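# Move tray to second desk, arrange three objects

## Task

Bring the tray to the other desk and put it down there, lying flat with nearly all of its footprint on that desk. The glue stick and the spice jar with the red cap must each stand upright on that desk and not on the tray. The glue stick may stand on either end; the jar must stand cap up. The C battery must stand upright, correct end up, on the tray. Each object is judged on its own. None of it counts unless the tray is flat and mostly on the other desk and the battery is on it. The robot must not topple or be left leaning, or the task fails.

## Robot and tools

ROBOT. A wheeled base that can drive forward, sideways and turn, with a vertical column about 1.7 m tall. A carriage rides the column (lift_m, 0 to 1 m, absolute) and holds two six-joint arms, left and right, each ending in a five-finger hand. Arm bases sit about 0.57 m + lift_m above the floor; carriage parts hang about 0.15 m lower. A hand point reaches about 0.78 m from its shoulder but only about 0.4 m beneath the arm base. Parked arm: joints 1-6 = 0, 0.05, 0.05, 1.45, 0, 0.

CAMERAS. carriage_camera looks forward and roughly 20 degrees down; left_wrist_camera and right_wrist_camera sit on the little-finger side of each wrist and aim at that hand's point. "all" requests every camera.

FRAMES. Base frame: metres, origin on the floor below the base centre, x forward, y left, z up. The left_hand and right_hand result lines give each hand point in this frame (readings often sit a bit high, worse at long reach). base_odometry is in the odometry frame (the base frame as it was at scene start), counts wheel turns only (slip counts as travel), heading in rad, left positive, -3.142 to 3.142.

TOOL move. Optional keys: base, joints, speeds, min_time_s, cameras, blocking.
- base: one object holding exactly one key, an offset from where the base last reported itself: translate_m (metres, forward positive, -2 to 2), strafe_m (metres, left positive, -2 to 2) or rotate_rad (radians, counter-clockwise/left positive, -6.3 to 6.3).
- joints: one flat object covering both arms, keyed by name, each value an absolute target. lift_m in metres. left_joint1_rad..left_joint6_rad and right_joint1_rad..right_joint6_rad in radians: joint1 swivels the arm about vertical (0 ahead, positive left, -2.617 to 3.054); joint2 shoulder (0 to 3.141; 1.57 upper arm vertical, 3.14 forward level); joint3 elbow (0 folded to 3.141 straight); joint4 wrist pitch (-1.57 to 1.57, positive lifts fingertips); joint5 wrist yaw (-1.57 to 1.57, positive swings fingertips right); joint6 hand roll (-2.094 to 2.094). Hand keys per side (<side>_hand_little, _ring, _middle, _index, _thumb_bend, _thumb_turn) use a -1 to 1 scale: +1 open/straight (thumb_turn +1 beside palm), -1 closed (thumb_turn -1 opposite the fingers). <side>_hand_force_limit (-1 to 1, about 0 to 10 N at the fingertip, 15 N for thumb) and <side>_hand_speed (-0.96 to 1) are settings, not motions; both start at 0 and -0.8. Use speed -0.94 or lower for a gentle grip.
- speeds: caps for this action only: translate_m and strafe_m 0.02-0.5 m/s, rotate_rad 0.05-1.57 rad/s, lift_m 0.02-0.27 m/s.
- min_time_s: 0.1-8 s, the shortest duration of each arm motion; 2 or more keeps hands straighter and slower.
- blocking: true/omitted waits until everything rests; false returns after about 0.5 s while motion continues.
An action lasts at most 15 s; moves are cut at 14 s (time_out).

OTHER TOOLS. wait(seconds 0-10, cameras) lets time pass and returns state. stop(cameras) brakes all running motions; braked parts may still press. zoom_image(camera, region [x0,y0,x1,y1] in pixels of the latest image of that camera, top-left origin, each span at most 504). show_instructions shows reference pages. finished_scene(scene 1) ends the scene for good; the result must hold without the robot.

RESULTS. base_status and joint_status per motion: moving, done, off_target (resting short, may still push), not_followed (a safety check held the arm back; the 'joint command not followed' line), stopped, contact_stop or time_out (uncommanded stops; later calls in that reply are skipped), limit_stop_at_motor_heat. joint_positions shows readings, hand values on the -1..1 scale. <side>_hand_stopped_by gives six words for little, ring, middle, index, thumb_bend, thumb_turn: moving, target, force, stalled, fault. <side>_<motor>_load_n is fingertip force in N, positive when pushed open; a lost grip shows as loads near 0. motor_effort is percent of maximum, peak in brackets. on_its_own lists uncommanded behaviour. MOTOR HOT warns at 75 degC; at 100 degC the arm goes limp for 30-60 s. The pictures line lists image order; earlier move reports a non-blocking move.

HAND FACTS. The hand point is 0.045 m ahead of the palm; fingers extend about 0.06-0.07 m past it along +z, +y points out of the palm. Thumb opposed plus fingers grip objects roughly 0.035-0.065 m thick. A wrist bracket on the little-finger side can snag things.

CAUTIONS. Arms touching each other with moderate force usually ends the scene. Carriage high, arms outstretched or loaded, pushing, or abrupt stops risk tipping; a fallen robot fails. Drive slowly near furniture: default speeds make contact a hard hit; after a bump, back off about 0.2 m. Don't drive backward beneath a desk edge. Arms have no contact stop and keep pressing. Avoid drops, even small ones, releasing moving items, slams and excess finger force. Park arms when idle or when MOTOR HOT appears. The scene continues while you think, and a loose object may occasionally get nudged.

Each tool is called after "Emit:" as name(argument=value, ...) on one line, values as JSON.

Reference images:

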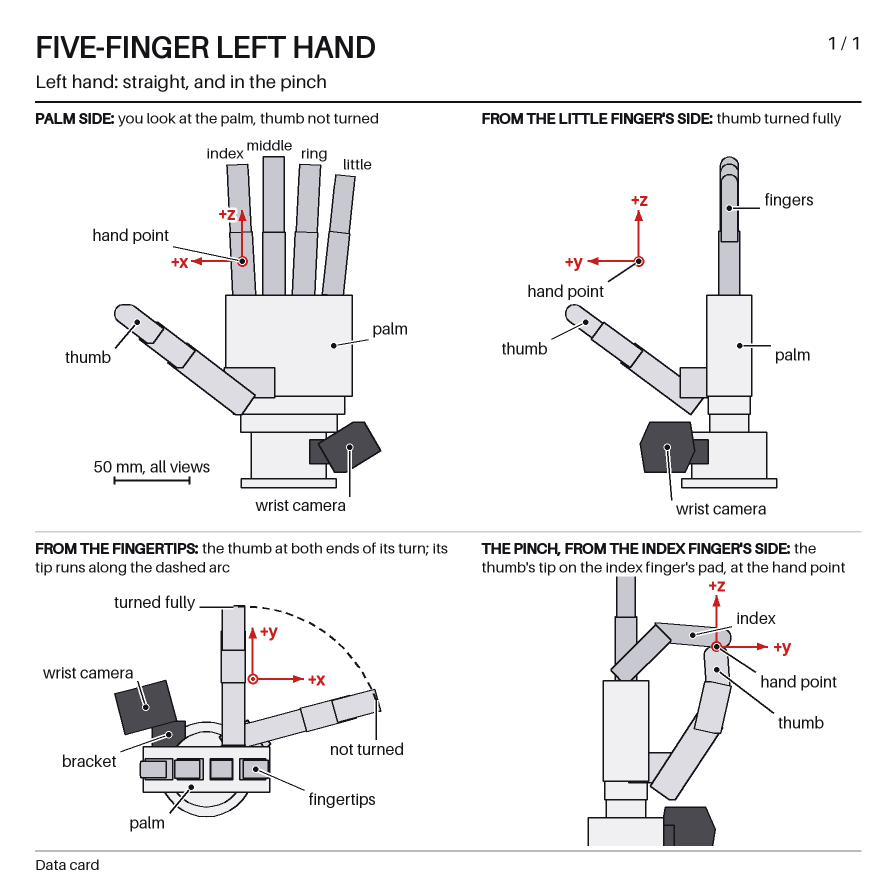

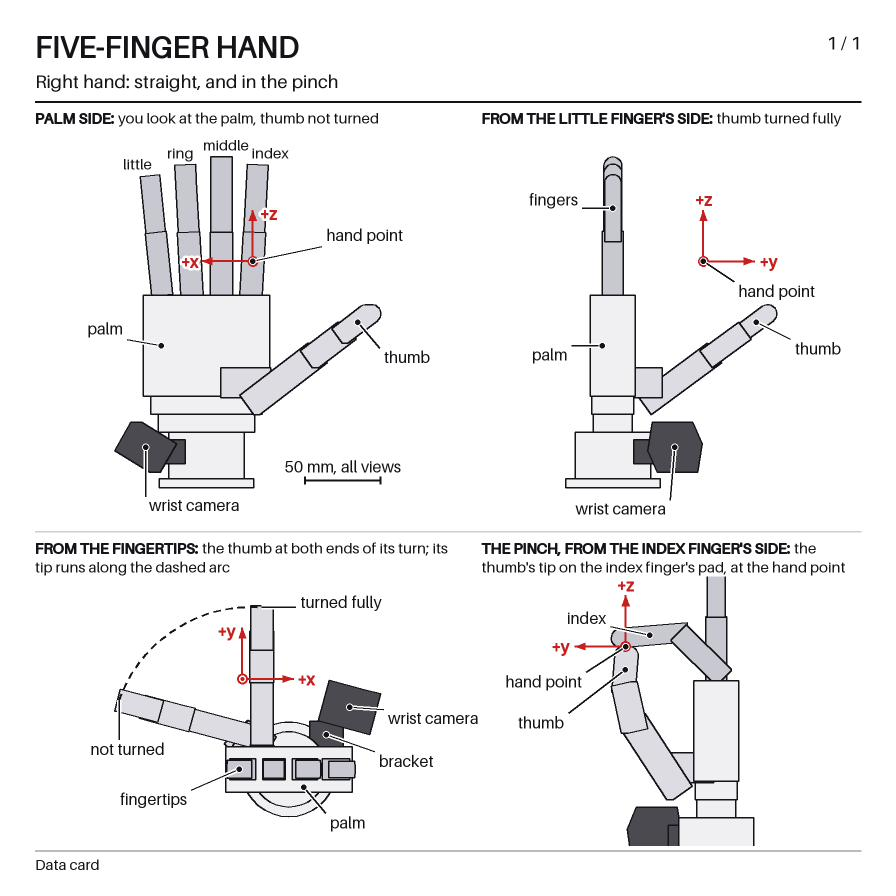

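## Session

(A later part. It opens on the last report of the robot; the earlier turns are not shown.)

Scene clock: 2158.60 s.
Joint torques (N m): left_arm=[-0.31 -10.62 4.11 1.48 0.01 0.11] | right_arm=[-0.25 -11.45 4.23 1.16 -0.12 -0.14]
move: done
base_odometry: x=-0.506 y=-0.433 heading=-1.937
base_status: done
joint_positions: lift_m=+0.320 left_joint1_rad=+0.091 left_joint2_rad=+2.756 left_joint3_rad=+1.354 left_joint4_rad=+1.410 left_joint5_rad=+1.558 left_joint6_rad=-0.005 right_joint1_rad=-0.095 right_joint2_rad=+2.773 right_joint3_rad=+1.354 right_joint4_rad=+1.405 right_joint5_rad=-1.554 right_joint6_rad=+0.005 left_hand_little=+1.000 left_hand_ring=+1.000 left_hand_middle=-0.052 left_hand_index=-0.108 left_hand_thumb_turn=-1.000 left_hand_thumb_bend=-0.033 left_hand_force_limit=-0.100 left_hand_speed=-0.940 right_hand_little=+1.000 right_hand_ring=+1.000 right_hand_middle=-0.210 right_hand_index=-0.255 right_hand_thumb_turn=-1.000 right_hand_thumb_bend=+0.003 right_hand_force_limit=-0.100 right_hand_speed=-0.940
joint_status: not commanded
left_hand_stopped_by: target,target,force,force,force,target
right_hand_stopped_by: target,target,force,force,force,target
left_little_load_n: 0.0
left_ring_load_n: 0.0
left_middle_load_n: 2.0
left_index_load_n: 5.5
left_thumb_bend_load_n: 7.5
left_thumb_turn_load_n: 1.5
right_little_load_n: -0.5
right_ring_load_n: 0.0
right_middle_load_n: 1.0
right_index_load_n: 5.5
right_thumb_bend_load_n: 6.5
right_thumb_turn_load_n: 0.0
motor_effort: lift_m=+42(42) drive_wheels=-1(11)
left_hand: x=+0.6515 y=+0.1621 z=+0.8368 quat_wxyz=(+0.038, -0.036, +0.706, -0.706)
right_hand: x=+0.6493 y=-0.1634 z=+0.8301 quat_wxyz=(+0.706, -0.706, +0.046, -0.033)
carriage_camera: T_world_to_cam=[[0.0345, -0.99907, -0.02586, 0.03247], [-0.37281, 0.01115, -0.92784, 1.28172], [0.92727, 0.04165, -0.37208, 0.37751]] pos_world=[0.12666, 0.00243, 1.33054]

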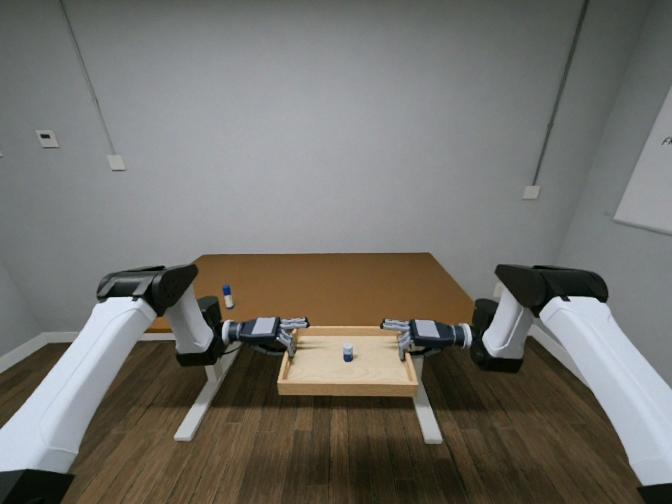

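Emit:
move(base={"translate_m": 0.42}, speeds={"translate_m": 0.1}, cameras=["all"])

Scene clock: 2173.07 s.
Joint torques (N m): left_arm=[-0.25 -10.54 4.23 1.46 0 0.1] | right_arm=[-0.31 -11.49 4.27 1.2 -0.11 -0.15]
move: done
base_odometry: x=-0.657 y=-0.824 heading=-1.938
base_status: done
joint_positions: lift_m=+0.320 left_joint1_rad=+0.091 left_joint2_rad=+2.756 left_joint3_rad=+1.354 left_joint4_rad=+1.409 left_joint5_rad=+1.558 left_joint6_rad=-0.004 right_joint1_rad=-0.095 right_joint2_rad=+2.773 right_joint3_rad=+1.354 right_joint4_rad=+1.404 right_joint5_rad=-1.554 right_joint6_rad=+0.005 left_hand_little=+1.000 left_hand_ring=+1.000 left_hand_middle=-0.052 left_hand_index=-0.108 left_hand_thumb_turn=-1.000 left_hand_thumb_bend=-0.033 left_hand_force_limit=-0.100 left_hand_speed=-0.940 right_hand_little=+1.000 right_hand_ring=+1.000 right_hand_middle=-0.210 right_hand_index=-0.255 right_hand_thumb_turn=-1.000 right_hand_thumb_bend=+0.003 right_hand_force_limit=-0.100 right_hand_speed=-0.940
joint_status: not commanded
left_hand_stopped_by: target,target,force,force,force,target
right_hand_stopped_by: target,target,force,force,force,target
left_little_load_n: 0.0
left_ring_load_n: 0.0
left_middle_load_n: 2.0
left_index_load_n: 5.5
left_thumb_bend_load_n: 7.5
left_thumb_turn_load_n: 1.5
right_little_load_n: 0.0
right_ring_load_n: 0.0
right_middle_load_n: 1.0
right_index_load_n: 5.5
right_thumb_bend_load_n: 6.5
right_thumb_turn_load_n: 0.0
motor_effort: lift_m=+42(42) drive_wheels=-5(9)
left_hand: x=+0.6514 y=+0.1621 z=+0.8367 quat_wxyz=(+0.038, -0.036, +0.706, -0.706)
right_hand: x=+0.6492 y=-0.1633 z=+0.8301 quat_wxyz=(+0.706, -0.706, +0.047, -0.033)
pictures: carriage_camera, left_wrist_camera, right_wrist_camera
carriage_camera: T_world_to_cam=[[0.0345, -0.99907, -0.02586, 0.03247], [-0.37281, 0.01115, -0.92784, 1.28172], [0.92727, 0.04165, -0.37208, 0.37751]] pos_world=[0.12666, 0.00243, 1.33054]
left_wrist_camera: T_world_to_cam=[[-0.2454, 0.02566, 0.96908, -0.66102], [-0.86377, 0.44802, -0.2306, 0.68039], [-0.44008, -0.89366, -0.08778, 0.61945]] pos_world=[0.6981, 0.26571, 0.85185]
right_wrist_camera: T_world_to_cam=[[0.2332, -0.0042, -0.97242, 0.65278], [-0.87296, -0.44149, -0.20744, 0.6695], [-0.42844, 0.89726, -0.10662, 0.62695]] pos_world=[0.70083, -0.26422, 0.8405]

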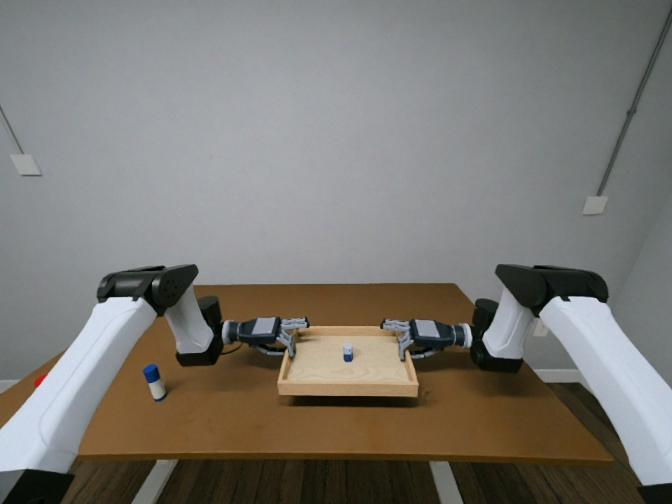

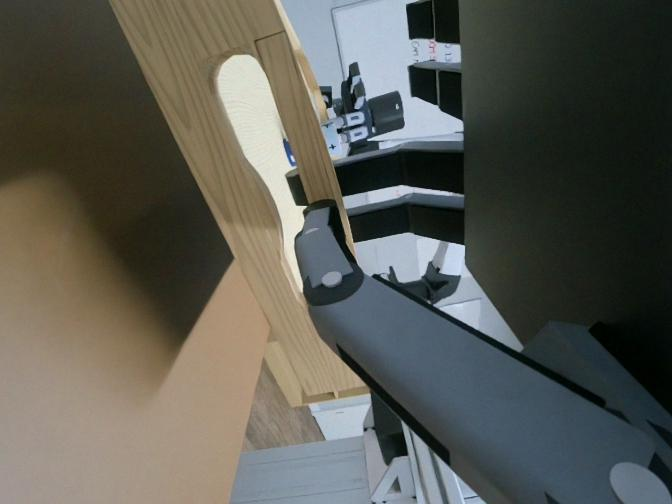

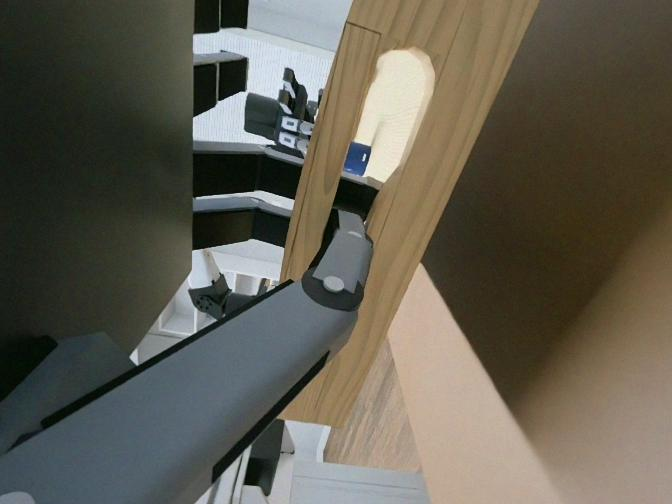

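Emit:
move(joints={"lift_m": 0.26}, speeds={"lift_m": 0.04}, cameras=["all"])

Scene clock: 2184.50 s.
Joint torques (N m): left_arm=[-0.18 -10.71 4.37 1.5 0.01 0.11] | right_arm=[-0.42 -11.66 4.3 1.21 -0.1 -0.13]
move: done
base_odometry: x=-0.657 y=-0.824 heading=-1.938
base_status: not commanded
joint_positions: lift_m=+0.260 left_joint1_rad=+0.091 left_joint2_rad=+2.758 left_joint3_rad=+1.354 left_joint4_rad=+1.408 left_joint5_rad=+1.558 left_joint6_rad=-0.004 right_joint1_rad=-0.095 right_joint2_rad=+2.774 right_joint3_rad=+1.354 right_joint4_rad=+1.404 right_joint5_rad=-1.554 right_joint6_rad=+0.005 left_hand_little=+1.000 left_hand_ring=+1.000 left_hand_middle=-0.052 left_hand_index=-0.108 left_hand_thumb_turn=-1.000 left_hand_thumb_bend=-0.033 left_hand_force_limit=-0.100 left_hand_speed=-0.940 right_hand_little=+1.000 right_hand_ring=+1.000 right_hand_middle=-0.210 right_hand_index=-0.255 right_hand_thumb_turn=-1.000 right_hand_thumb_bend=+0.003 right_hand_force_limit=-0.100 right_hand_speed=-0.940
joint_status: all done
left_hand_stopped_by: target,target,force,force,force,target
right_hand_stopped_by: target,target,force,force,force,target
left_little_load_n: 0.0
left_ring_load_n: 0.5
left_middle_load_n: 2.0
left_index_load_n: 5.5
left_thumb_bend_load_n: 8.0
left_thumb_turn_load_n: 1.0
right_little_load_n: 0.0
right_ring_load_n: 0.0
right_middle_load_n: 0.5
right_index_load_n: 5.5
right_thumb_bend_load_n: 6.5
right_thumb_turn_load_n: 0.0
motor_effort: lift_m=+32(33) drive_wheels=-5(6)
left_hand: x=+0.6511 y=+0.1621 z=+0.7768 quat_wxyz=(+0.037, -0.037, +0.706, -0.706)
right_hand: x=+0.6489 y=-0.1633 z=+0.7701 quat_wxyz=(+0.706, -0.706, +0.047, -0.032)
pictures: carriage_camera, left_wrist_camera, right_wrist_camera
carriage_camera: T_world_to_cam=[[0.0345, -0.99907, -0.02586, 0.03094], [-0.37281, 0.01115, -0.92784, 1.2267], [0.92727, 0.04165, -0.37208, 0.35545]] pos_world=[0.12666, 0.00243, 1.27124]
left_wrist_camera: T_world_to_cam=[[-0.24325, 0.0259, 0.96962, -0.60493], [-0.86428, 0.44796, -0.22879, 0.66529], [-0.44027, -0.89368, -0.08659, 0.61316]] pos_world=[0.69781, 0.26561, 0.79185]
right_wrist_camera: T_world_to_cam=[[0.23099, -0.00398, -0.97295, 0.59642], [-0.87347, -0.44134, -0.20557, 0.6557], [-0.42859, 0.89733, -0.10542, 0.6196]] pos_world=[0.70052, -0.26422, 0.78039]

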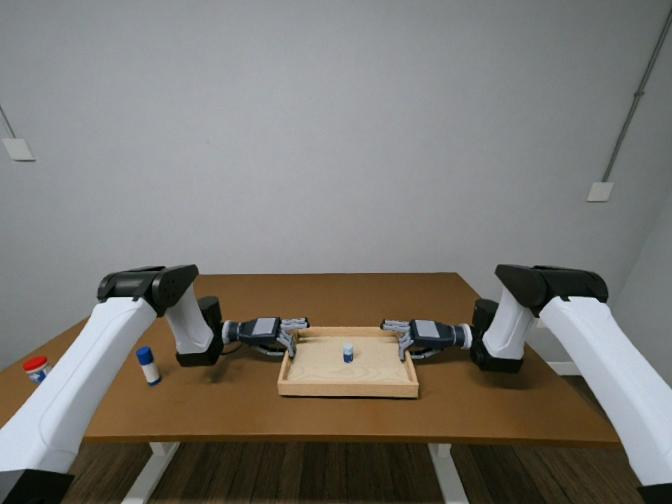

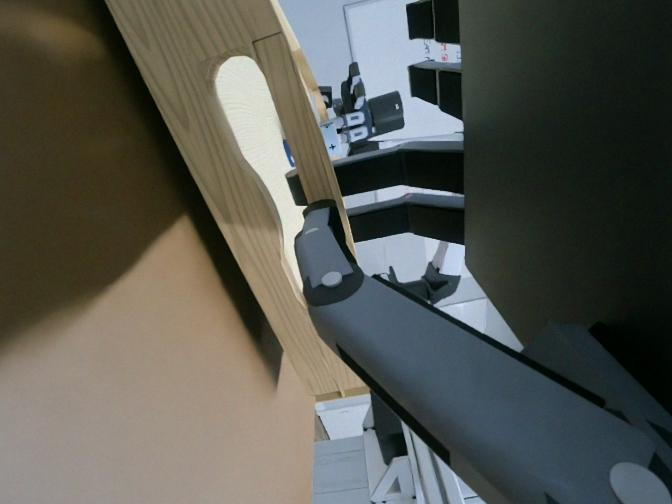

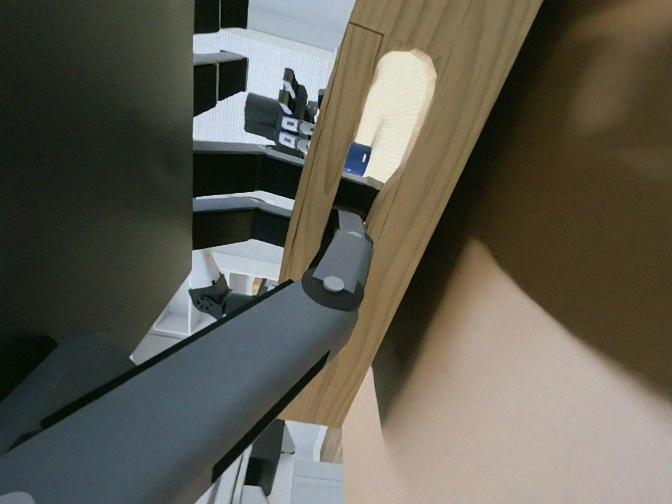

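Emit:
move(joints={"lift_m": 0.252}, speeds={"lift_m": 0.02})

Emit:
move(joints={"lift_m": 0.248}, speeds={"lift_m": 0.02}, cameras=["left_wrist_camera", "right_wrist_camera"])

Scene clock: 2191.07 s.
Joint torques (N m): left_arm=[-0.17 -10.78 4.38 1.48 -0.02 0.13] | right_arm=[-0.34 -11.59 4.22 1.19 -0.1 -0.11]
move: done
base_odometry: x=-0.657 y=-0.824 heading=-1.938
base_status: not commanded
joint_positions: lift_m=+0.252 left_joint1_rad=+0.091 left_joint2_rad=+2.758 left_joint3_rad=+1.354 left_joint4_rad=+1.408 left_joint5_rad=+1.558 left_joint6_rad=-0.003 right_joint1_rad=-0.095 right_joint2_rad=+2.774 right_joint3_rad=+1.354 right_joint4_rad=+1.404 right_joint5_rad=-1.554 right_joint6_rad=+0.005 left_hand_little=+1.000 left_hand_ring=+1.000 left_hand_middle=-0.052 left_hand_index=-0.108 left_hand_thumb_turn=-1.000 left_hand_thumb_bend=-0.033 left_hand_force_limit=-0.100 left_hand_speed=-0.940 right_hand_little=+1.000 right_hand_ring=+1.000 right_hand_middle=-0.210 right_hand_index=-0.255 right_hand_thumb_turn=-1.000 right_hand_thumb_bend=+0.003 right_hand_force_limit=-0.100 right_hand_speed=-0.940
joint_status: all done
left_hand_stopped_by: target,target,force,force,force,target
right_hand_stopped_by: target,target,force,force,force,target
left_little_load_n: 0.0
left_ring_load_n: 0.0
left_middle_load_n: 2.5
left_index_load_n: 5.5
left_thumb_bend_load_n: 7.5
left_thumb_turn_load_n: 1.0
right_little_load_n: 0.0
right_ring_load_n: 0.0
right_middle_load_n: 1.0
right_index_load_n: 5.0
right_thumb_bend_load_n: 6.5
right_thumb_turn_load_n: 0.0
motor_effort: lift_m=+31(32) drive_wheels=+5(6)
left_hand: x=+0.6511 y=+0.1621 z=+0.7688 quat_wxyz=(+0.037, -0.036, +0.706, -0.706)
right_hand: x=+0.6489 y=-0.1633 z=+0.7622 quat_wxyz=(+0.706, -0.706, +0.047, -0.032)
pictures: none

Scene clock: 2191.53 s.
Joint torques (N m): left_arm=[-0.16 -10.76 4.11 1.44 -0.01 0.08] | right_arm=[-0.39 -11.55 4.21 1.21 -0.12 -0.13]
move: done
base_odometry: x=-0.657 y=-0.824 heading=-1.938
base_status: not commanded
joint_positions: lift_m=+0.248 left_joint1_rad=+0.091 left_joint2_rad=+2.758 left_joint3_rad=+1.354 left_joint4_rad=+1.410 left_joint5_rad=+1.558 left_joint6_rad=-0.003 right_joint1_rad=-0.095 right_joint2_rad=+2.775 right_joint3_rad=+1.354 right_joint4_rad=+1.404 right_joint5_rad=-1.554 right_joint6_rad=+0.005 left_hand_little=+1.000 left_hand_ring=+1.000 left_hand_middle=-0.052 left_hand_index=-0.108 left_hand_thumb_turn=-1.000 left_hand_thumb_bend=-0.033 left_hand_force_limit=-0.100 left_hand_speed=-0.940 right_hand_little=+1.000 right_hand_ring=+1.000 right_hand_middle=-0.210 right_hand_index=-0.255 right_hand_thumb_turn=-1.000 right_hand_thumb_bend=+0.003 right_hand_force_limit=-0.100 right_hand_speed=-0.940
joint_status: all done
left_hand_stopped_by: target,target,force,force,force,target
right_hand_stopped_by: target,target,force,force,force,target
left_little_load_n: 0.0
left_ring_load_n: 0.0
left_middle_load_n: 2.5
left_index_load_n: 5.5
left_thumb_bend_load_n: 7.0
left_thumb_turn_load_n: 0.0
right_little_load_n: 0.0
right_ring_load_n: 0.0
right_middle_load_n: 1.0
right_index_load_n: 5.5
right_thumb_bend_load_n: 6.5
right_thumb_turn_load_n: 0.0
motor_effort: lift_m=+31(32) drive_wheels=+5(7)
left_hand: x=+0.6512 y=+0.1621 z=+0.7649 quat_wxyz=(+0.038, -0.036, +0.706, -0.706)
right_hand: x=+0.6488 y=-0.1633 z=+0.7580 quat_wxyz=(+0.706, -0.706, +0.047, -0.032)
left_wrist_camera: T_world_to_cam=[[-0.24577, 0.02561, 0.96899, -0.59115], [-0.86369, 0.44802, -0.2309, 0.66385], [-0.44004, -0.89366, -0.08799, 0.61319]] pos_world=[0.6979, 0.26571, 0.78005]
right_wrist_camera: T_world_to_cam=[[0.23099, -0.00398, -0.97295, 0.58467], [-0.87347, -0.44134, -0.20557, 0.65312], [-0.42859, 0.89733, -0.10542, 0.61828]] pos_world=[0.70042, -0.26422, 0.76829]

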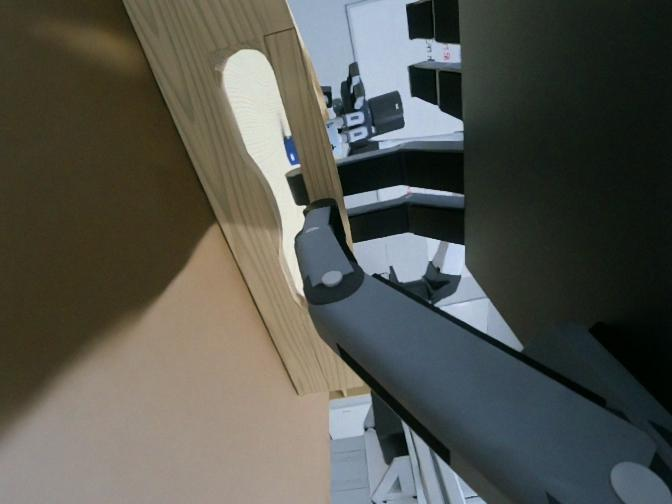

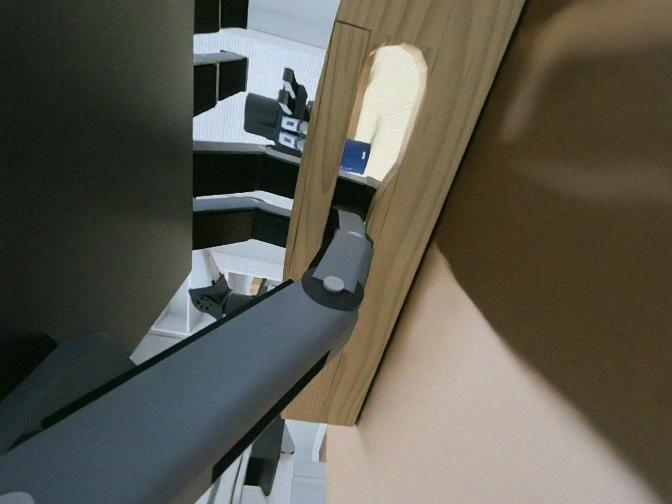

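Emit:
move(joints={"lift_m": 0.245}, speeds={"lift_m": 0.02})

Emit:
move(joints={"lift_m": 0.243}, speeds={"lift_m": 0.02}, cameras=["left_wrist_camera", "right_wrist_camera"])

Scene clock: 2199.33 s.
Joint torques (N m): left_arm=[-0.16 -10.62 4.26 1.34 -0.01 0.09] | right_arm=[-0.36 -11.54 4.22 1.1 -0.11 -0.13]
move: done
base_odometry: x=-0.657 y=-0.824 heading=-1.938
base_status: not commanded
joint_positions: lift_m=+0.245 left_joint1_rad=+0.091 left_joint2_rad=+2.758 left_joint3_rad=+1.354 left_joint4_rad=+1.422 left_joint5_rad=+1.560 left_joint6_rad=-0.005 right_joint1_rad=-0.095 right_joint2_rad=+2.775 right_joint3_rad=+1.354 right_joint4_rad=+1.409 right_joint5_rad=-1.554 right_joint6_rad=+0.005 left_hand_little=+1.000 left_hand_ring=+1.000 left_hand_middle=-0.052 left_hand_index=-0.108 left_hand_thumb_turn=-1.000 left_hand_thumb_bend=-0.033 left_hand_force_limit=-0.100 left_hand_speed=-0.940 right_hand_little=+1.000 right_hand_ring=+1.000 right_hand_middle=-0.210 right_hand_index=-0.255 right_hand_thumb_turn=-1.000 right_hand_thumb_bend=+0.003 right_hand_force_limit=-0.100 right_hand_speed=-0.940
joint_status: all done
left_hand_stopped_by: target,target,force,force,force,target
right_hand_stopped_by: target,target,force,force,force,target
left_little_load_n: 0.0
left_ring_load_n: 0.0
left_middle_load_n: 4.0
left_index_load_n: 6.5
left_thumb_bend_load_n: 3.0
left_thumb_turn_load_n: 0.5
right_little_load_n: 0.0
right_ring_load_n: -0.5
right_middle_load_n: 0.0
right_index_load_n: 5.5
right_thumb_bend_load_n: 5.0
right_thumb_turn_load_n: 0.0
motor_effort: lift_m=+29(31) drive_wheels=+6(6)
left_hand: x=+0.6515 y=+0.1622 z=+0.7626 quat_wxyz=(+0.041, -0.032, +0.706, -0.706)
right_hand: x=+0.6490 y=-0.1633 z=+0.7553 quat_wxyz=(+0.706, -0.706, +0.045, -0.033)
pictures: none

Scene clock: 2199.77 s.
Joint torques (N m): left_arm=[-0.21 -10.73 4.23 1.26 -0.04 0.22] | right_arm=[-0.4 -11.63 4.29 1.11 -0.09 -0.15]
move: done
base_odometry: x=-0.657 y=-0.824 heading=-1.938
base_status: not commanded
joint_positions: lift_m=+0.244 left_joint1_rad=+0.091 left_joint2_rad=+2.758 left_joint3_rad=+1.354 left_joint4_rad=+1.432 left_joint5_rad=+1.560 left_joint6_rad=-0.014 right_joint1_rad=-0.095 right_joint2_rad=+2.775 right_joint3_rad=+1.354 right_joint4_rad=+1.413 right_joint5_rad=-1.554 right_joint6_rad=+0.005 left_hand_little=+1.000 left_hand_ring=+1.000 left_hand_middle=-0.052 left_hand_index=-0.108 left_hand_thumb_turn=-1.000 left_hand_thumb_bend=-0.034 left_hand_force_limit=-0.100 left_hand_speed=-0.940 right_hand_little=+1.000 right_hand_ring=+1.000 right_hand_middle=-0.210 right_hand_index=-0.255 right_hand_thumb_turn=-1.000 right_hand_thumb_bend=+0.003 right_hand_force_limit=-0.100 right_hand_speed=-0.940
joint_status: all done
left_hand_stopped_by: target,target,force,force,force,target
right_hand_stopped_by: target,target,force,force,force,target
left_little_load_n: 0.0
left_ring_load_n: 0.0
left_middle_load_n: 4.5
left_index_load_n: 6.5
left_thumb_bend_load_n: 1.0
left_thumb_turn_load_n: 0.5
right_little_load_n: 0.0
right_ring_load_n: -0.5
right_middle_load_n: 0.0
right_index_load_n: 5.5
right_thumb_bend_load_n: 3.5
right_thumb_turn_load_n: -0.5
motor_effort: lift_m=+28(28) drive_wheels=+5(6)
left_hand: x=+0.6516 y=+0.1622 z=+0.7615 quat_wxyz=(+0.041, -0.031, +0.706, -0.706)
right_hand: x=+0.6493 y=-0.1634 z=+0.7536 quat_wxyz=(+0.706, -0.706, +0.044, -0.035)
left_wrist_camera: T_world_to_cam=[[-0.25718, 0.02507, 0.96604, -0.57793], [-0.86021, 0.44957, -0.24067, 0.66832], [-0.44034, -0.89289, -0.09405, 0.61774]] pos_world=[0.69828, 0.26561, 0.77725]
right_wrist_camera: T_world_to_cam=[[0.24016, -0.00481, -0.97072, 0.57246], [-0.87131, -0.44191, -0.21338, 0.657], [-0.42794, 0.89705, -0.11032, 0.62127]] pos_world=[0.70084, -0.26422, 0.76442]

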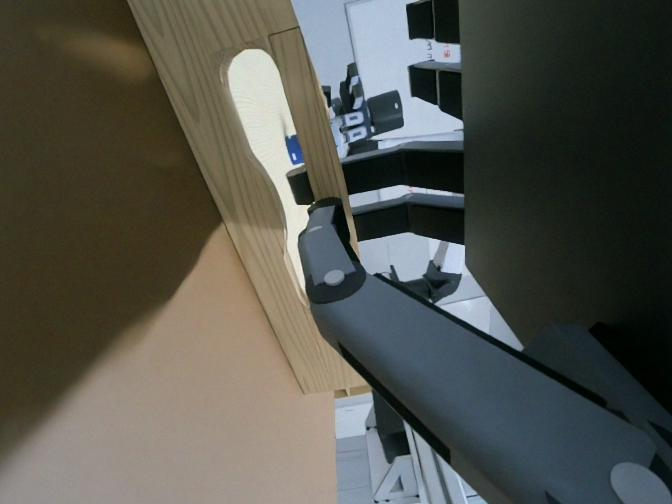

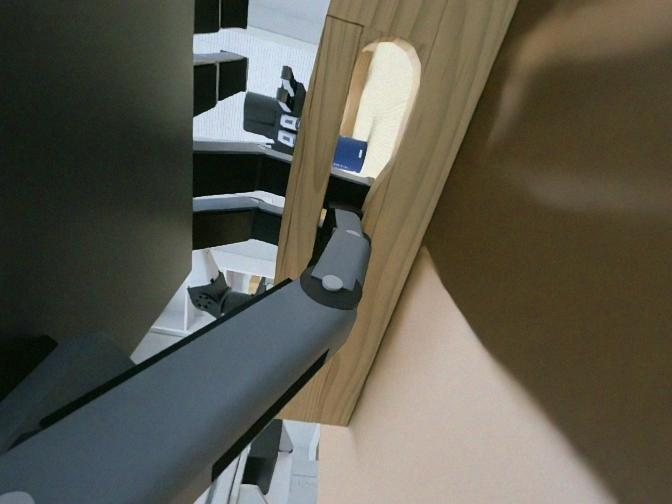

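Emit:
move(joints={"left_hand_index": 0.3, "left_hand_middle": 0.3, "right_hand_index": 0.3, "right_hand_middle": 0.3, "left_hand_thumb_bend": 0.2, "right_hand_thumb_bend": 0.2, "left_hand_speed": -0.85, "right_hand_speed": -0.85}, cameras=["all"])

Scene clock: 2209.03 s.
Joint torques (N m): left_arm=[-0.2 -10.65 4.23 1.28 -0.03 0.16] | right_arm=[-0.42 -10.97 4.19 0.82 0.06 -0.11]
move: done
base_odometry: x=-0.657 y=-0.824 heading=-1.938
base_status: not commanded
joint_positions: lift_m=+0.243 left_joint1_rad=+0.091 left_joint2_rad=+2.758 left_joint3_rad=+1.354 left_joint4_rad=+1.429 left_joint5_rad=+1.560 left_joint6_rad=-0.009 right_joint1_rad=-0.093 right_joint2_rad=+2.769 right_joint3_rad=+1.354 right_joint4_rad=+1.442 right_joint5_rad=-1.567 right_joint6_rad=+0.005 left_hand_little=+1.000 left_hand_ring=+1.000 left_hand_middle=+0.300 left_hand_index=+0.300 left_hand_thumb_turn=-1.000 left_hand_thumb_bend=+0.200 left_hand_force_limit=-0.100 left_hand_speed=-0.850 right_hand_little=+1.000 right_hand_ring=+1.000 right_hand_middle=+0.300 right_hand_index=+0.300 right_hand_thumb_turn=-1.000 right_hand_thumb_bend=+0.193 right_hand_force_limit=-0.100 right_hand_speed=-0.850
joint_status: all done
left_hand_stopped_by: target,target,target,target,target,target
right_hand_stopped_by: target,target,target,target,target,target
left_little_load_n: 0.0
left_ring_load_n: -0.5
left_middle_load_n: -0.5
left_index_load_n: 0.0
left_thumb_bend_load_n: 0.0
left_thumb_turn_load_n: 0.0
right_little_load_n: 0.0
right_ring_load_n: 0.0
right_middle_load_n: 0.0
right_index_load_n: 0.0
right_thumb_bend_load_n: -9.5
right_thumb_turn_load_n: -0.5
motor_effort: lift_m=+29(29) drive_wheels=+3(7)
left_hand: x=+0.6517 y=+0.1622 z=+0.7611 quat_wxyz=(+0.042, -0.030, +0.706, -0.706)
right_hand: x=+0.6493 y=-0.1628 z=+0.7573 quat_wxyz=(+0.706, -0.707, +0.026, -0.042)
pictures: carriage_camera, left_wrist_camera, right_wrist_camera
carriage_camera: T_world_to_cam=[[0.0345, -0.99907, -0.02586, 0.0305], [-0.37281, 0.01115, -0.92784, 1.21111], [0.92727, 0.04165, -0.37208, 0.3492]] pos_world=[0.12666, 0.00243, 1.25444]
left_wrist_camera: T_world_to_cam=[[-0.2586, 0.0249, 0.96566, -0.5764], [-0.85987, 0.44957, -0.24186, 0.66892], [-0.44016, -0.8929, -0.09485, 0.61831]] pos_world=[0.69828, 0.26571, 0.77704]
right_wrist_camera: T_world_to_cam=[[0.2736, -0.00409, -0.96183, 0.54779], [-0.8566, -0.45585, -0.24173, 0.66773], [-0.43746, 0.89005, -0.12823, 0.63975]] pos_world=[0.70197, -0.26278, 0.77033]

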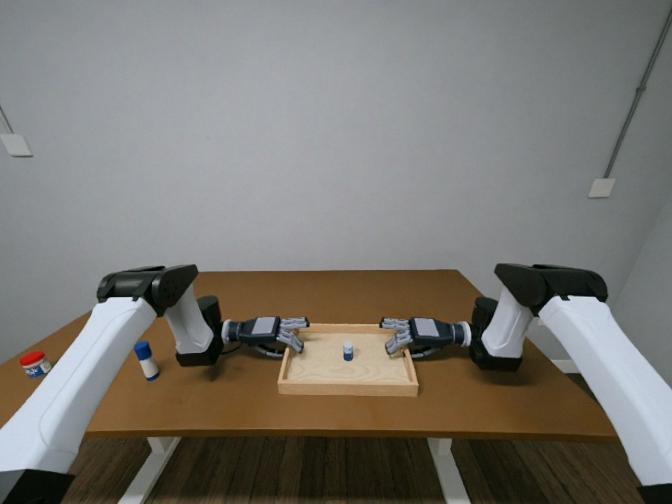

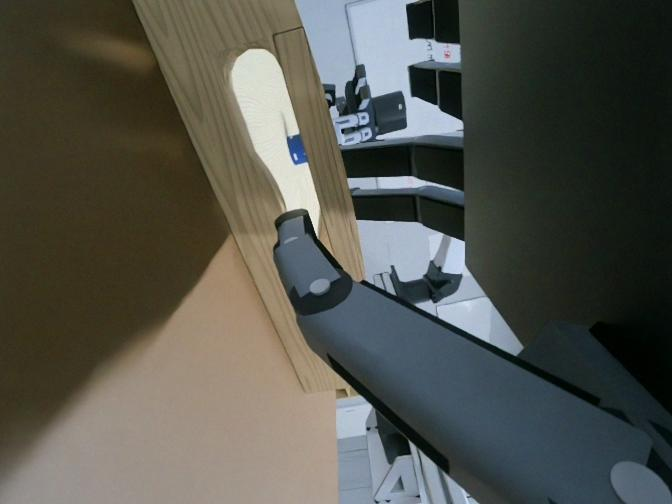

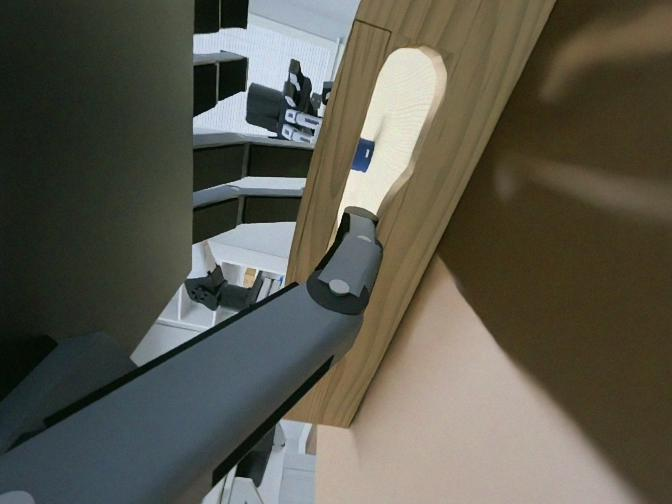

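Emit:
move(joints={"right_hand_thumb_bend": 0.06}, cameras=["right_wrist_camera"])

Scene clock: 2215.67 s.
Joint torques (N m): left_arm=[-0.17 -10.63 4.23 1.25 -0.04 0.15] | right_arm=[-0.54 -11.07 4.27 0.97 0.06 -0.13]
move: done
base_odometry: x=-0.657 y=-0.824 heading=-1.938
base_status: not commanded
joint_positions: lift_m=+0.243 left_joint1_rad=+0.091 left_joint2_rad=+2.758 left_joint3_rad=+1.354 left_joint4_rad=+1.429 left_joint5_rad=+1.560 left_joint6_rad=-0.009 right_joint1_rad=-0.093 right_joint2_rad=+2.769 right_joint3_rad=+1.354 right_joint4_rad=+1.425 right_joint5_rad=-1.567 right_joint6_rad=+0.005 left_hand_little=+1.000 left_hand_ring=+1.000 left_hand_middle=+0.300 left_hand_index=+0.300 left_hand_thumb_turn=-1.000 left_hand_thumb_bend=+0.200 left_hand_force_limit=-0.100 left_hand_speed=-0.850 right_hand_little=+1.000 right_hand_ring=+1.000 right_hand_middle=+0.300 right_hand_index=+0.300 right_hand_thumb_turn=-1.000 right_hand_thumb_bend=+0.060 right_hand_force_limit=-0.100 right_hand_speed=-0.850
joint_status: all done
left_hand_stopped_by: target,target,target,target,target,target
right_hand_stopped_by: target,target,target,target,target,target
left_little_load_n: 0.0
left_ring_load_n: 0.0
left_middle_load_n: 0.0
left_index_load_n: 0.0
left_thumb_bend_load_n: 0.0
left_thumb_turn_load_n: 0.5
right_little_load_n: -0.5
right_ring_load_n: 0.0
right_middle_load_n: 0.0
right_index_load_n: 0.0
right_thumb_bend_load_n: 0.5
right_thumb_turn_load_n: 0.0
motor_effort: lift_m=+29(29) drive_wheels=+7(7)
left_hand: x=+0.6517 y=+0.1622 z=+0.7611 quat_wxyz=(+0.042, -0.030, +0.706, -0.706)
right_hand: x=+0.6483 y=-0.1627 z=+0.7565 quat_wxyz=(+0.706, -0.706, +0.032, -0.036)
right_wrist_camera: T_world_to_cam=[[0.25719, -0.00253, -0.96636, 0.56161], [-0.86061, -0.45545, -0.22786, 0.6589], [-0.43955, 0.89026, -0.11931, 0.63385]] pos_world=[0.70123, -0.26277, 0.76848]

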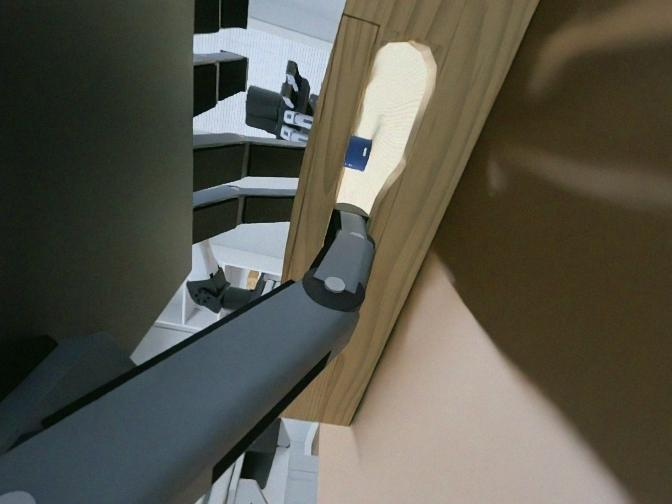

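Emit:
move(joints={"left_joint1_rad": 0.112, "right_joint1_rad": -0.12}, min_time_s=2, cameras=["all"])

Scene clock: 2224.33 s.
Joint torques (N m): left_arm=[0.51 -10.69 4.22 1.26 -0.03 0.14] | right_arm=[-1.05 -11.08 4.15 0.96 0.06 -0.13]
move: done
base_odometry: x=-0.657 y=-0.824 heading=-1.938
base_status: not commanded
joint_positions: lift_m=+0.243 left_joint1_rad=+0.104 left_joint2_rad=+2.758 left_joint3_rad=+1.354 left_joint4_rad=+1.429 left_joint5_rad=+1.560 left_joint6_rad=-0.009 right_joint1_rad=-0.114 right_joint2_rad=+2.769 right_joint3_rad=+1.354 right_joint4_rad=+1.424 right_joint5_rad=-1.567 right_joint6_rad=+0.005 left_hand_little=+1.000 left_hand_ring=+1.000 left_hand_middle=+0.300 left_hand_index=+0.300 left_hand_thumb_turn=-1.000 left_hand_thumb_bend=+0.200 left_hand_force_limit=-0.100 left_hand_speed=-0.850 right_hand_little=+1.000 right_hand_ring=+1.000 right_hand_middle=+0.300 right_hand_index=+0.300 right_hand_thumb_turn=-1.000 right_hand_thumb_bend=+0.060 right_hand_force_limit=-0.100 right_hand_speed=-0.850
joint_status: all done
left_hand_stopped_by: target,target,target,target,target,target
right_hand_stopped_by: target,target,target,target,target,target
left_little_load_n: 0.0
left_ring_load_n: 0.0
left_middle_load_n: -0.5
left_index_load_n: 0.0
left_thumb_bend_load_n: 0.0
left_thumb_turn_load_n: 0.0
right_little_load_n: 0.0
right_ring_load_n: -0.5
right_middle_load_n: 0.0
right_index_load_n: 0.0
right_thumb_bend_load_n: 0.5
right_thumb_turn_load_n: 0.0
motor_effort: lift_m=+29(29) drive_wheels=+5(6)
left_hand: x=+0.6537 y=+0.1677 z=+0.7611 quat_wxyz=(+0.047, -0.035, +0.706, -0.706)
right_hand: x=+0.6515 y=-0.1718 z=+0.7565 quat_wxyz=(+0.706, -0.706, +0.040, -0.043)
pictures: carriage_camera, left_wrist_camera, right_wrist_camera
carriage_camera: T_world_to_cam=[[0.0345, -0.99907, -0.02586, 0.0305], [-0.37281, 0.01115, -0.92784, 1.21111], [0.92727, 0.04165, -0.37208, 0.3492]] pos_world=[0.12666, 0.00243, 1.25444]
left_wrist_camera: T_world_to_cam=[[-0.25891, 0.02155, 0.96566, -0.57525], [-0.86562, 0.4384, -0.24187, 0.67383], [-0.42856, -0.89852, -0.09485, 0.61747]] pos_world=[0.69897, 0.2718, 0.77704]
right_wrist_camera: T_world_to_cam=[[0.25664, -0.00801, -0.96647, 0.56019], [-0.87023, -0.437, -0.22746, 0.66666], [-0.42053, 0.89943, -0.11912, 0.63236]] pos_world=[0.7023, -0.27295, 0.76837]

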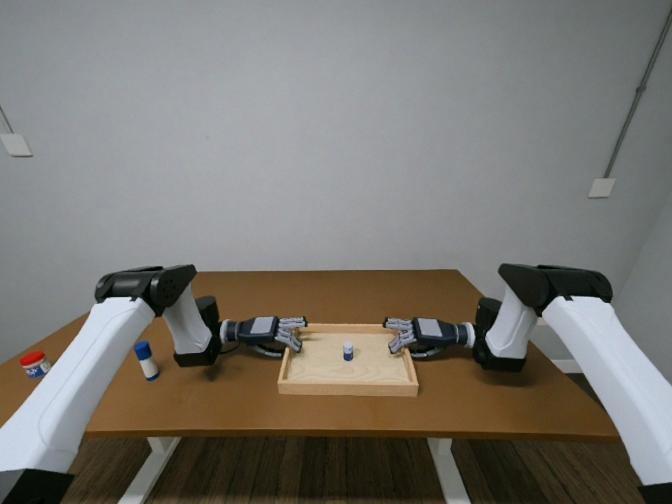

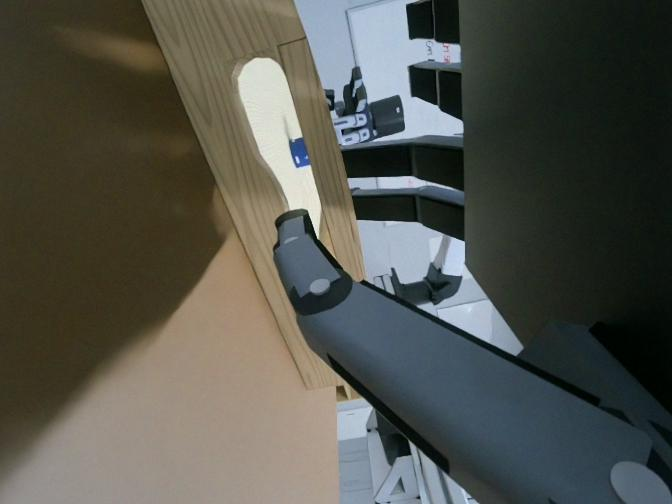

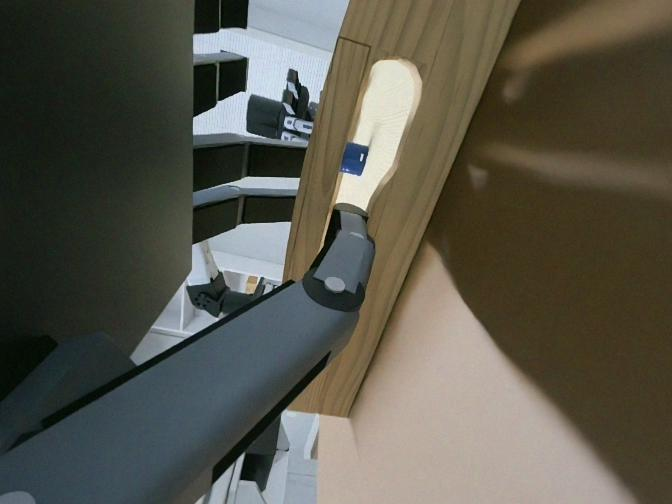

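Emit:
move(joints={"left_joint1_rad": 0.120, "right_joint1_rad": -0.128}, min_time_s=2)

Emit:
move(joints={"left_hand_thumb_bend": 0.3, "right_hand_thumb_bend": 0.25}, cameras=["left_wrist_camera", "right_wrist_camera"])

Scene clock: 2239.27 s.
Joint torques (N m): left_arm=[0.53 -10.65 4.22 1.26 -0.04 0.16] | right_arm=[-0.91 -11.08 4.36 0.96 0.08 -0.15]
move: done
base_odometry: x=-0.657 y=-0.824 heading=-1.938
base_status: not commanded
joint_positions: lift_m=+0.243 left_joint1_rad=+0.112 left_joint2_rad=+2.758 left_joint3_rad=+1.354 left_joint4_rad=+1.429 left_joint5_rad=+1.560 left_joint6_rad=-0.009 right_joint1_rad=-0.123 right_joint2_rad=+2.769 right_joint3_rad=+1.354 right_joint4_rad=+1.424 right_joint5_rad=-1.567 right_joint6_rad=+0.005 left_hand_little=+1.000 left_hand_ring=+1.000 left_hand_middle=+0.300 left_hand_index=+0.300 left_hand_thumb_turn=-1.000 left_hand_thumb_bend=+0.200 left_hand_force_limit=-0.100 left_hand_speed=-0.850 right_hand_little=+1.000 right_hand_ring=+1.000 right_hand_middle=+0.300 right_hand_index=+0.300 right_hand_thumb_turn=-1.000 right_hand_thumb_bend=+0.060 right_hand_force_limit=-0.100 right_hand_speed=-0.850
joint_status: all done
left_hand_stopped_by: target,target,target,target,target,target
right_hand_stopped_by: target,target,target,target,target,target
left_little_load_n: 0.0
left_ring_load_n: -0.5
left_middle_load_n: 0.0
left_index_load_n: 0.0
left_thumb_bend_load_n: 0.0
left_thumb_turn_load_n: 0.0
right_little_load_n: -0.5
right_ring_load_n: 0.0
right_middle_load_n: 0.0
right_index_load_n: 0.0
right_thumb_bend_load_n: 0.0
right_thumb_turn_load_n: 0.0
motor_effort: lift_m=+29(29) drive_wheels=+6(7)
left_hand: x=+0.6548 y=+0.1710 z=+0.7611 quat_wxyz=(+0.049, -0.038, +0.706, -0.705)
right_hand: x=+0.6527 y=-0.1754 z=+0.7565 quat_wxyz=(+0.706, -0.706, +0.043, -0.046)
pictures: none

Scene clock: 2240.63 s.
Joint torques (N m): left_arm=[0.5 -10.66 4.22 1.26 -0.03 0.14] | right_arm=[-1.05 -11.14 4.4 0.98 0.03 -0.11]
move: done
base_odometry: x=-0.657 y=-0.824 heading=-1.938
base_status: not commanded
joint_positions: lift_m=+0.243 left_joint1_rad=+0.112 left_joint2_rad=+2.758 left_joint3_rad=+1.354 left_joint4_rad=+1.429 left_joint5_rad=+1.560 left_joint6_rad=-0.009 right_joint1_rad=-0.123 right_joint2_rad=+2.769 right_joint3_rad=+1.354 right_joint4_rad=+1.424 right_joint5_rad=-1.567 right_joint6_rad=+0.005 left_hand_little=+1.000 left_hand_ring=+1.000 left_hand_middle=+0.300 left_hand_index=+0.300 left_hand_thumb_turn=-1.000 left_hand_thumb_bend=+0.300 left_hand_force_limit=-0.100 left_hand_speed=-0.850 right_hand_little=+1.000 right_hand_ring=+1.000 right_hand_middle=+0.300 right_hand_index=+0.300 right_hand_thumb_turn=-1.000 right_hand_thumb_bend=+0.250 right_hand_force_limit=-0.100 right_hand_speed=-0.850
joint_status: all done
left_hand_stopped_by: target,target,target,target,target,target
right_hand_stopped_by: target,target,target,target,target,target
left_little_load_n: 0.0
left_ring_load_n: 0.0
left_middle_load_n: 0.0
left_index_load_n: 0.0
left_thumb_bend_load_n: 0.0
left_thumb_turn_load_n: 0.0
right_little_load_n: 0.0
right_ring_load_n: 0.0
right_middle_load_n: 0.0
right_index_load_n: 0.0
right_thumb_bend_load_n: 0.0
right_thumb_turn_load_n: 0.0
motor_effort: lift_m=+29(29) drive_wheels=+5(7)
left_hand: x=+0.6548 y=+0.1710 z=+0.7611 quat_wxyz=(+0.049, -0.038, +0.706, -0.705)
right_hand: x=+0.6527 y=-0.1754 z=+0.7565 quat_wxyz=(+0.706, -0.706, +0.043, -0.046)
left_wrist_camera: T_world_to_cam=[[-0.25905, 0.01958, 0.96566, -0.57461], [-0.86894, 0.4318, -0.24186, 0.67663], [-0.42171, -0.90175, -0.09485, 0.61693]] pos_world=[0.69926, 0.2754, 0.77704]
right_wrist_camera: T_world_to_cam=[[0.25655, -0.01016, -0.96648, 0.55954], [-0.87385, -0.42972, -0.22745, 0.66974], [-0.413, 0.90291, -0.11912, 0.6318]] pos_world=[0.70263, -0.27698, 0.76837]

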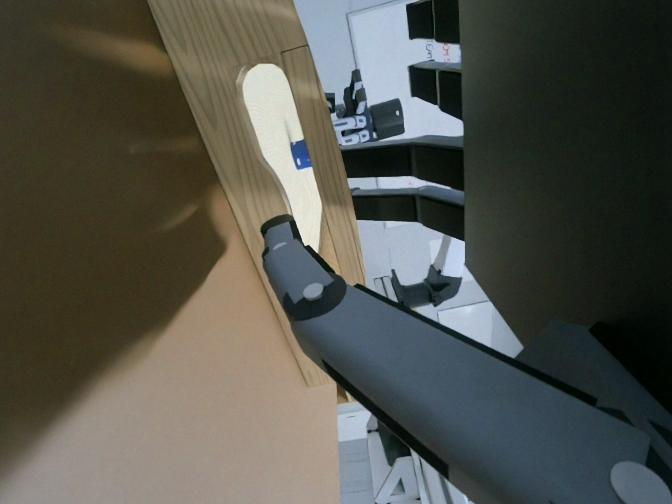

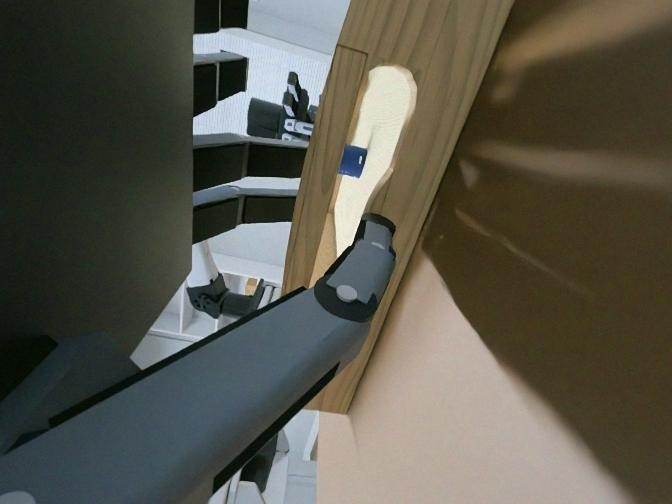

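Emit:
move(joints={"lift_m": 0.28}, speeds={"lift_m": 0.03}, cameras=["carriage_camera"])

Emit:
move(joints={"lift_m": 0.4}, speeds={"lift_m": 0.1}, cameras=["carriage_camera"])

Scene clock: 2249.43 s.
Joint torques (N m): left_arm=[0.51 -10.65 4.21 1.31 -0.03 0.13] | right_arm=[-1.1 -10.95 4.27 1.04 0.06 -0.12]
move: done
base_odometry: x=-0.657 y=-0.824 heading=-1.938
base_status: not commanded
joint_positions: lift_m=+0.280 left_joint1_rad=+0.112 left_joint2_rad=+2.758 left_joint3_rad=+1.354 left_joint4_rad=+1.426 left_joint5_rad=+1.560 left_joint6_rad=-0.009 right_joint1_rad=-0.123 right_joint2_rad=+2.769 right_joint3_rad=+1.354 right_joint4_rad=+1.420 right_joint5_rad=-1.567 right_joint6_rad=+0.005 left_hand_little=+1.000 left_hand_ring=+1.000 left_hand_middle=+0.300 left_hand_index=+0.300 left_hand_thumb_turn=-1.000 left_hand_thumb_bend=+0.300 left_hand_force_limit=-0.100 left_hand_speed=-0.850 right_hand_little=+1.000 right_hand_ring=+1.000 right_hand_middle=+0.300 right_hand_index=+0.300 right_hand_thumb_turn=-1.000 right_hand_thumb_bend=+0.250 right_hand_force_limit=-0.100 right_hand_speed=-0.850
joint_status: all done
left_hand_stopped_by: target,target,target,target,target,target
right_hand_stopped_by: target,target,target,target,target,target
left_little_load_n: 0.0
left_ring_load_n: 0.0
left_middle_load_n: 0.0
left_index_load_n: 0.0
left_thumb_bend_load_n: 0.0
left_thumb_turn_load_n: 0.0
right_little_load_n: 0.0
right_ring_load_n: 0.0
right_middle_load_n: 0.0
right_index_load_n: -0.5
right_thumb_bend_load_n: 0.0
right_thumb_turn_load_n: 0.0
motor_effort: lift_m=+41(45) drive_wheels=+5(7)
left_hand: x=+0.6546 y=+0.1710 z=+0.7971 quat_wxyz=(+0.048, -0.039, +0.706, -0.706)
right_hand: x=+0.6527 y=-0.1754 z=+0.7925 quat_wxyz=(+0.706, -0.706, +0.044, -0.045)
carriage_camera: T_world_to_cam=[[0.0345, -0.99907, -0.02586, 0.03143], [-0.37281, 0.01115, -0.92784, 1.24461], [0.92727, 0.04165, -0.37208, 0.36263]] pos_world=[0.12666, 0.00243, 1.29054]

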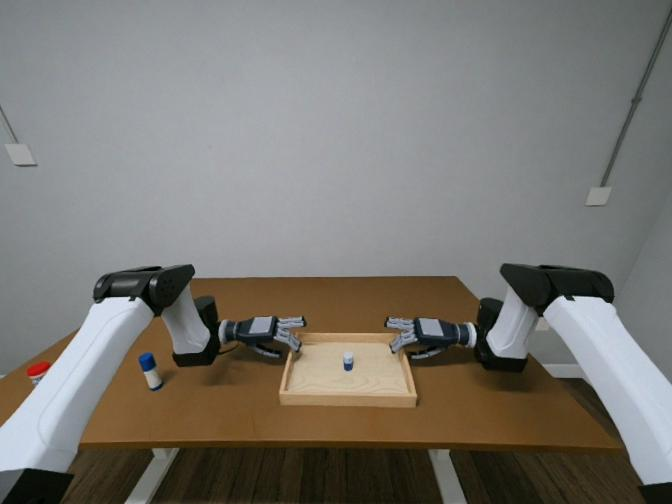

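Scene clock: 2251.03 s.
Joint torques (N m): left_arm=[0.5 -10.85 4.15 1.34 -0.03 0.14] | right_arm=[-0.99 -11.36 4.31 1.03 0.03 -0.14]
move: done
base_odometry: x=-0.657 y=-0.824 heading=-1.938
base_status: not commanded
joint_positions: lift_m=+0.400 left_joint1_rad=+0.112 left_joint2_rad=+2.759 left_joint3_rad=+1.355 left_joint4_rad=+1.422 left_joint5_rad=+1.560 left_joint6_rad=-0.008 right_joint1_rad=-0.123 right_joint2_rad=+2.772 right_joint3_rad=+1.355 right_joint4_rad=+1.417 right_joint5_rad=-1.566 right_joint6_rad=+0.005 left_hand_little=+1.000 left_hand_ring=+1.000 left_hand_middle=+0.300 left_hand_index=+0.300 left_hand_thumb_turn=-1.000 left_hand_thumb_bend=+0.300 left_hand_force_limit=-0.100 left_hand_speed=-0.850 right_hand_little=+1.000 right_hand_ring=+1.000 right_hand_middle=+0.300 right_hand_index=+0.300 right_hand_thumb_turn=-1.000 right_hand_thumb_bend=+0.250 right_hand_force_limit=-0.100 right_hand_speed=-0.850
joint_status: all done
left_hand_stopped_by: target,target,target,target,target,target
right_hand_stopped_by: target,target,target,target,target,target
left_little_load_n: 0.0
left_ring_load_n: 0.0
left_middle_load_n: 0.0
left_index_load_n: 0.0
left_thumb_bend_load_n: 0.0
left_thumb_turn_load_n: 0.0
right_little_load_n: 0.0
right_ring_load_n: 0.0
right_middle_load_n: 0.0
right_index_load_n: 0.0
right_thumb_bend_load_n: 0.0
right_thumb_turn_load_n: 0.0
motor_effort: lift_m=+38(49) drive_wheels=+5(6)
left_hand: x=+0.6545 y=+0.1710 z=+0.9169 quat_wxyz=(+0.047, -0.040, +0.706, -0.706)
right_hand: x=+0.6522 y=-0.1753 z=+0.9115 quat_wxyz=(+0.706, -0.706, +0.047, -0.043)
carriage_camera: T_world_to_cam=[[0.0345, -0.99907, -0.02586, 0.03454], [-0.37281, 0.01115, -0.92784, 1.35613], [0.92727, 0.04165, -0.37208, 0.40735]] pos_world=[0.12666, 0.00243, 1.41074]

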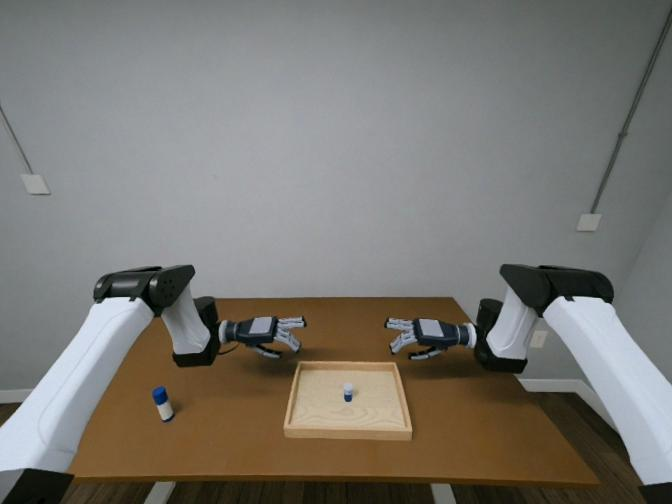

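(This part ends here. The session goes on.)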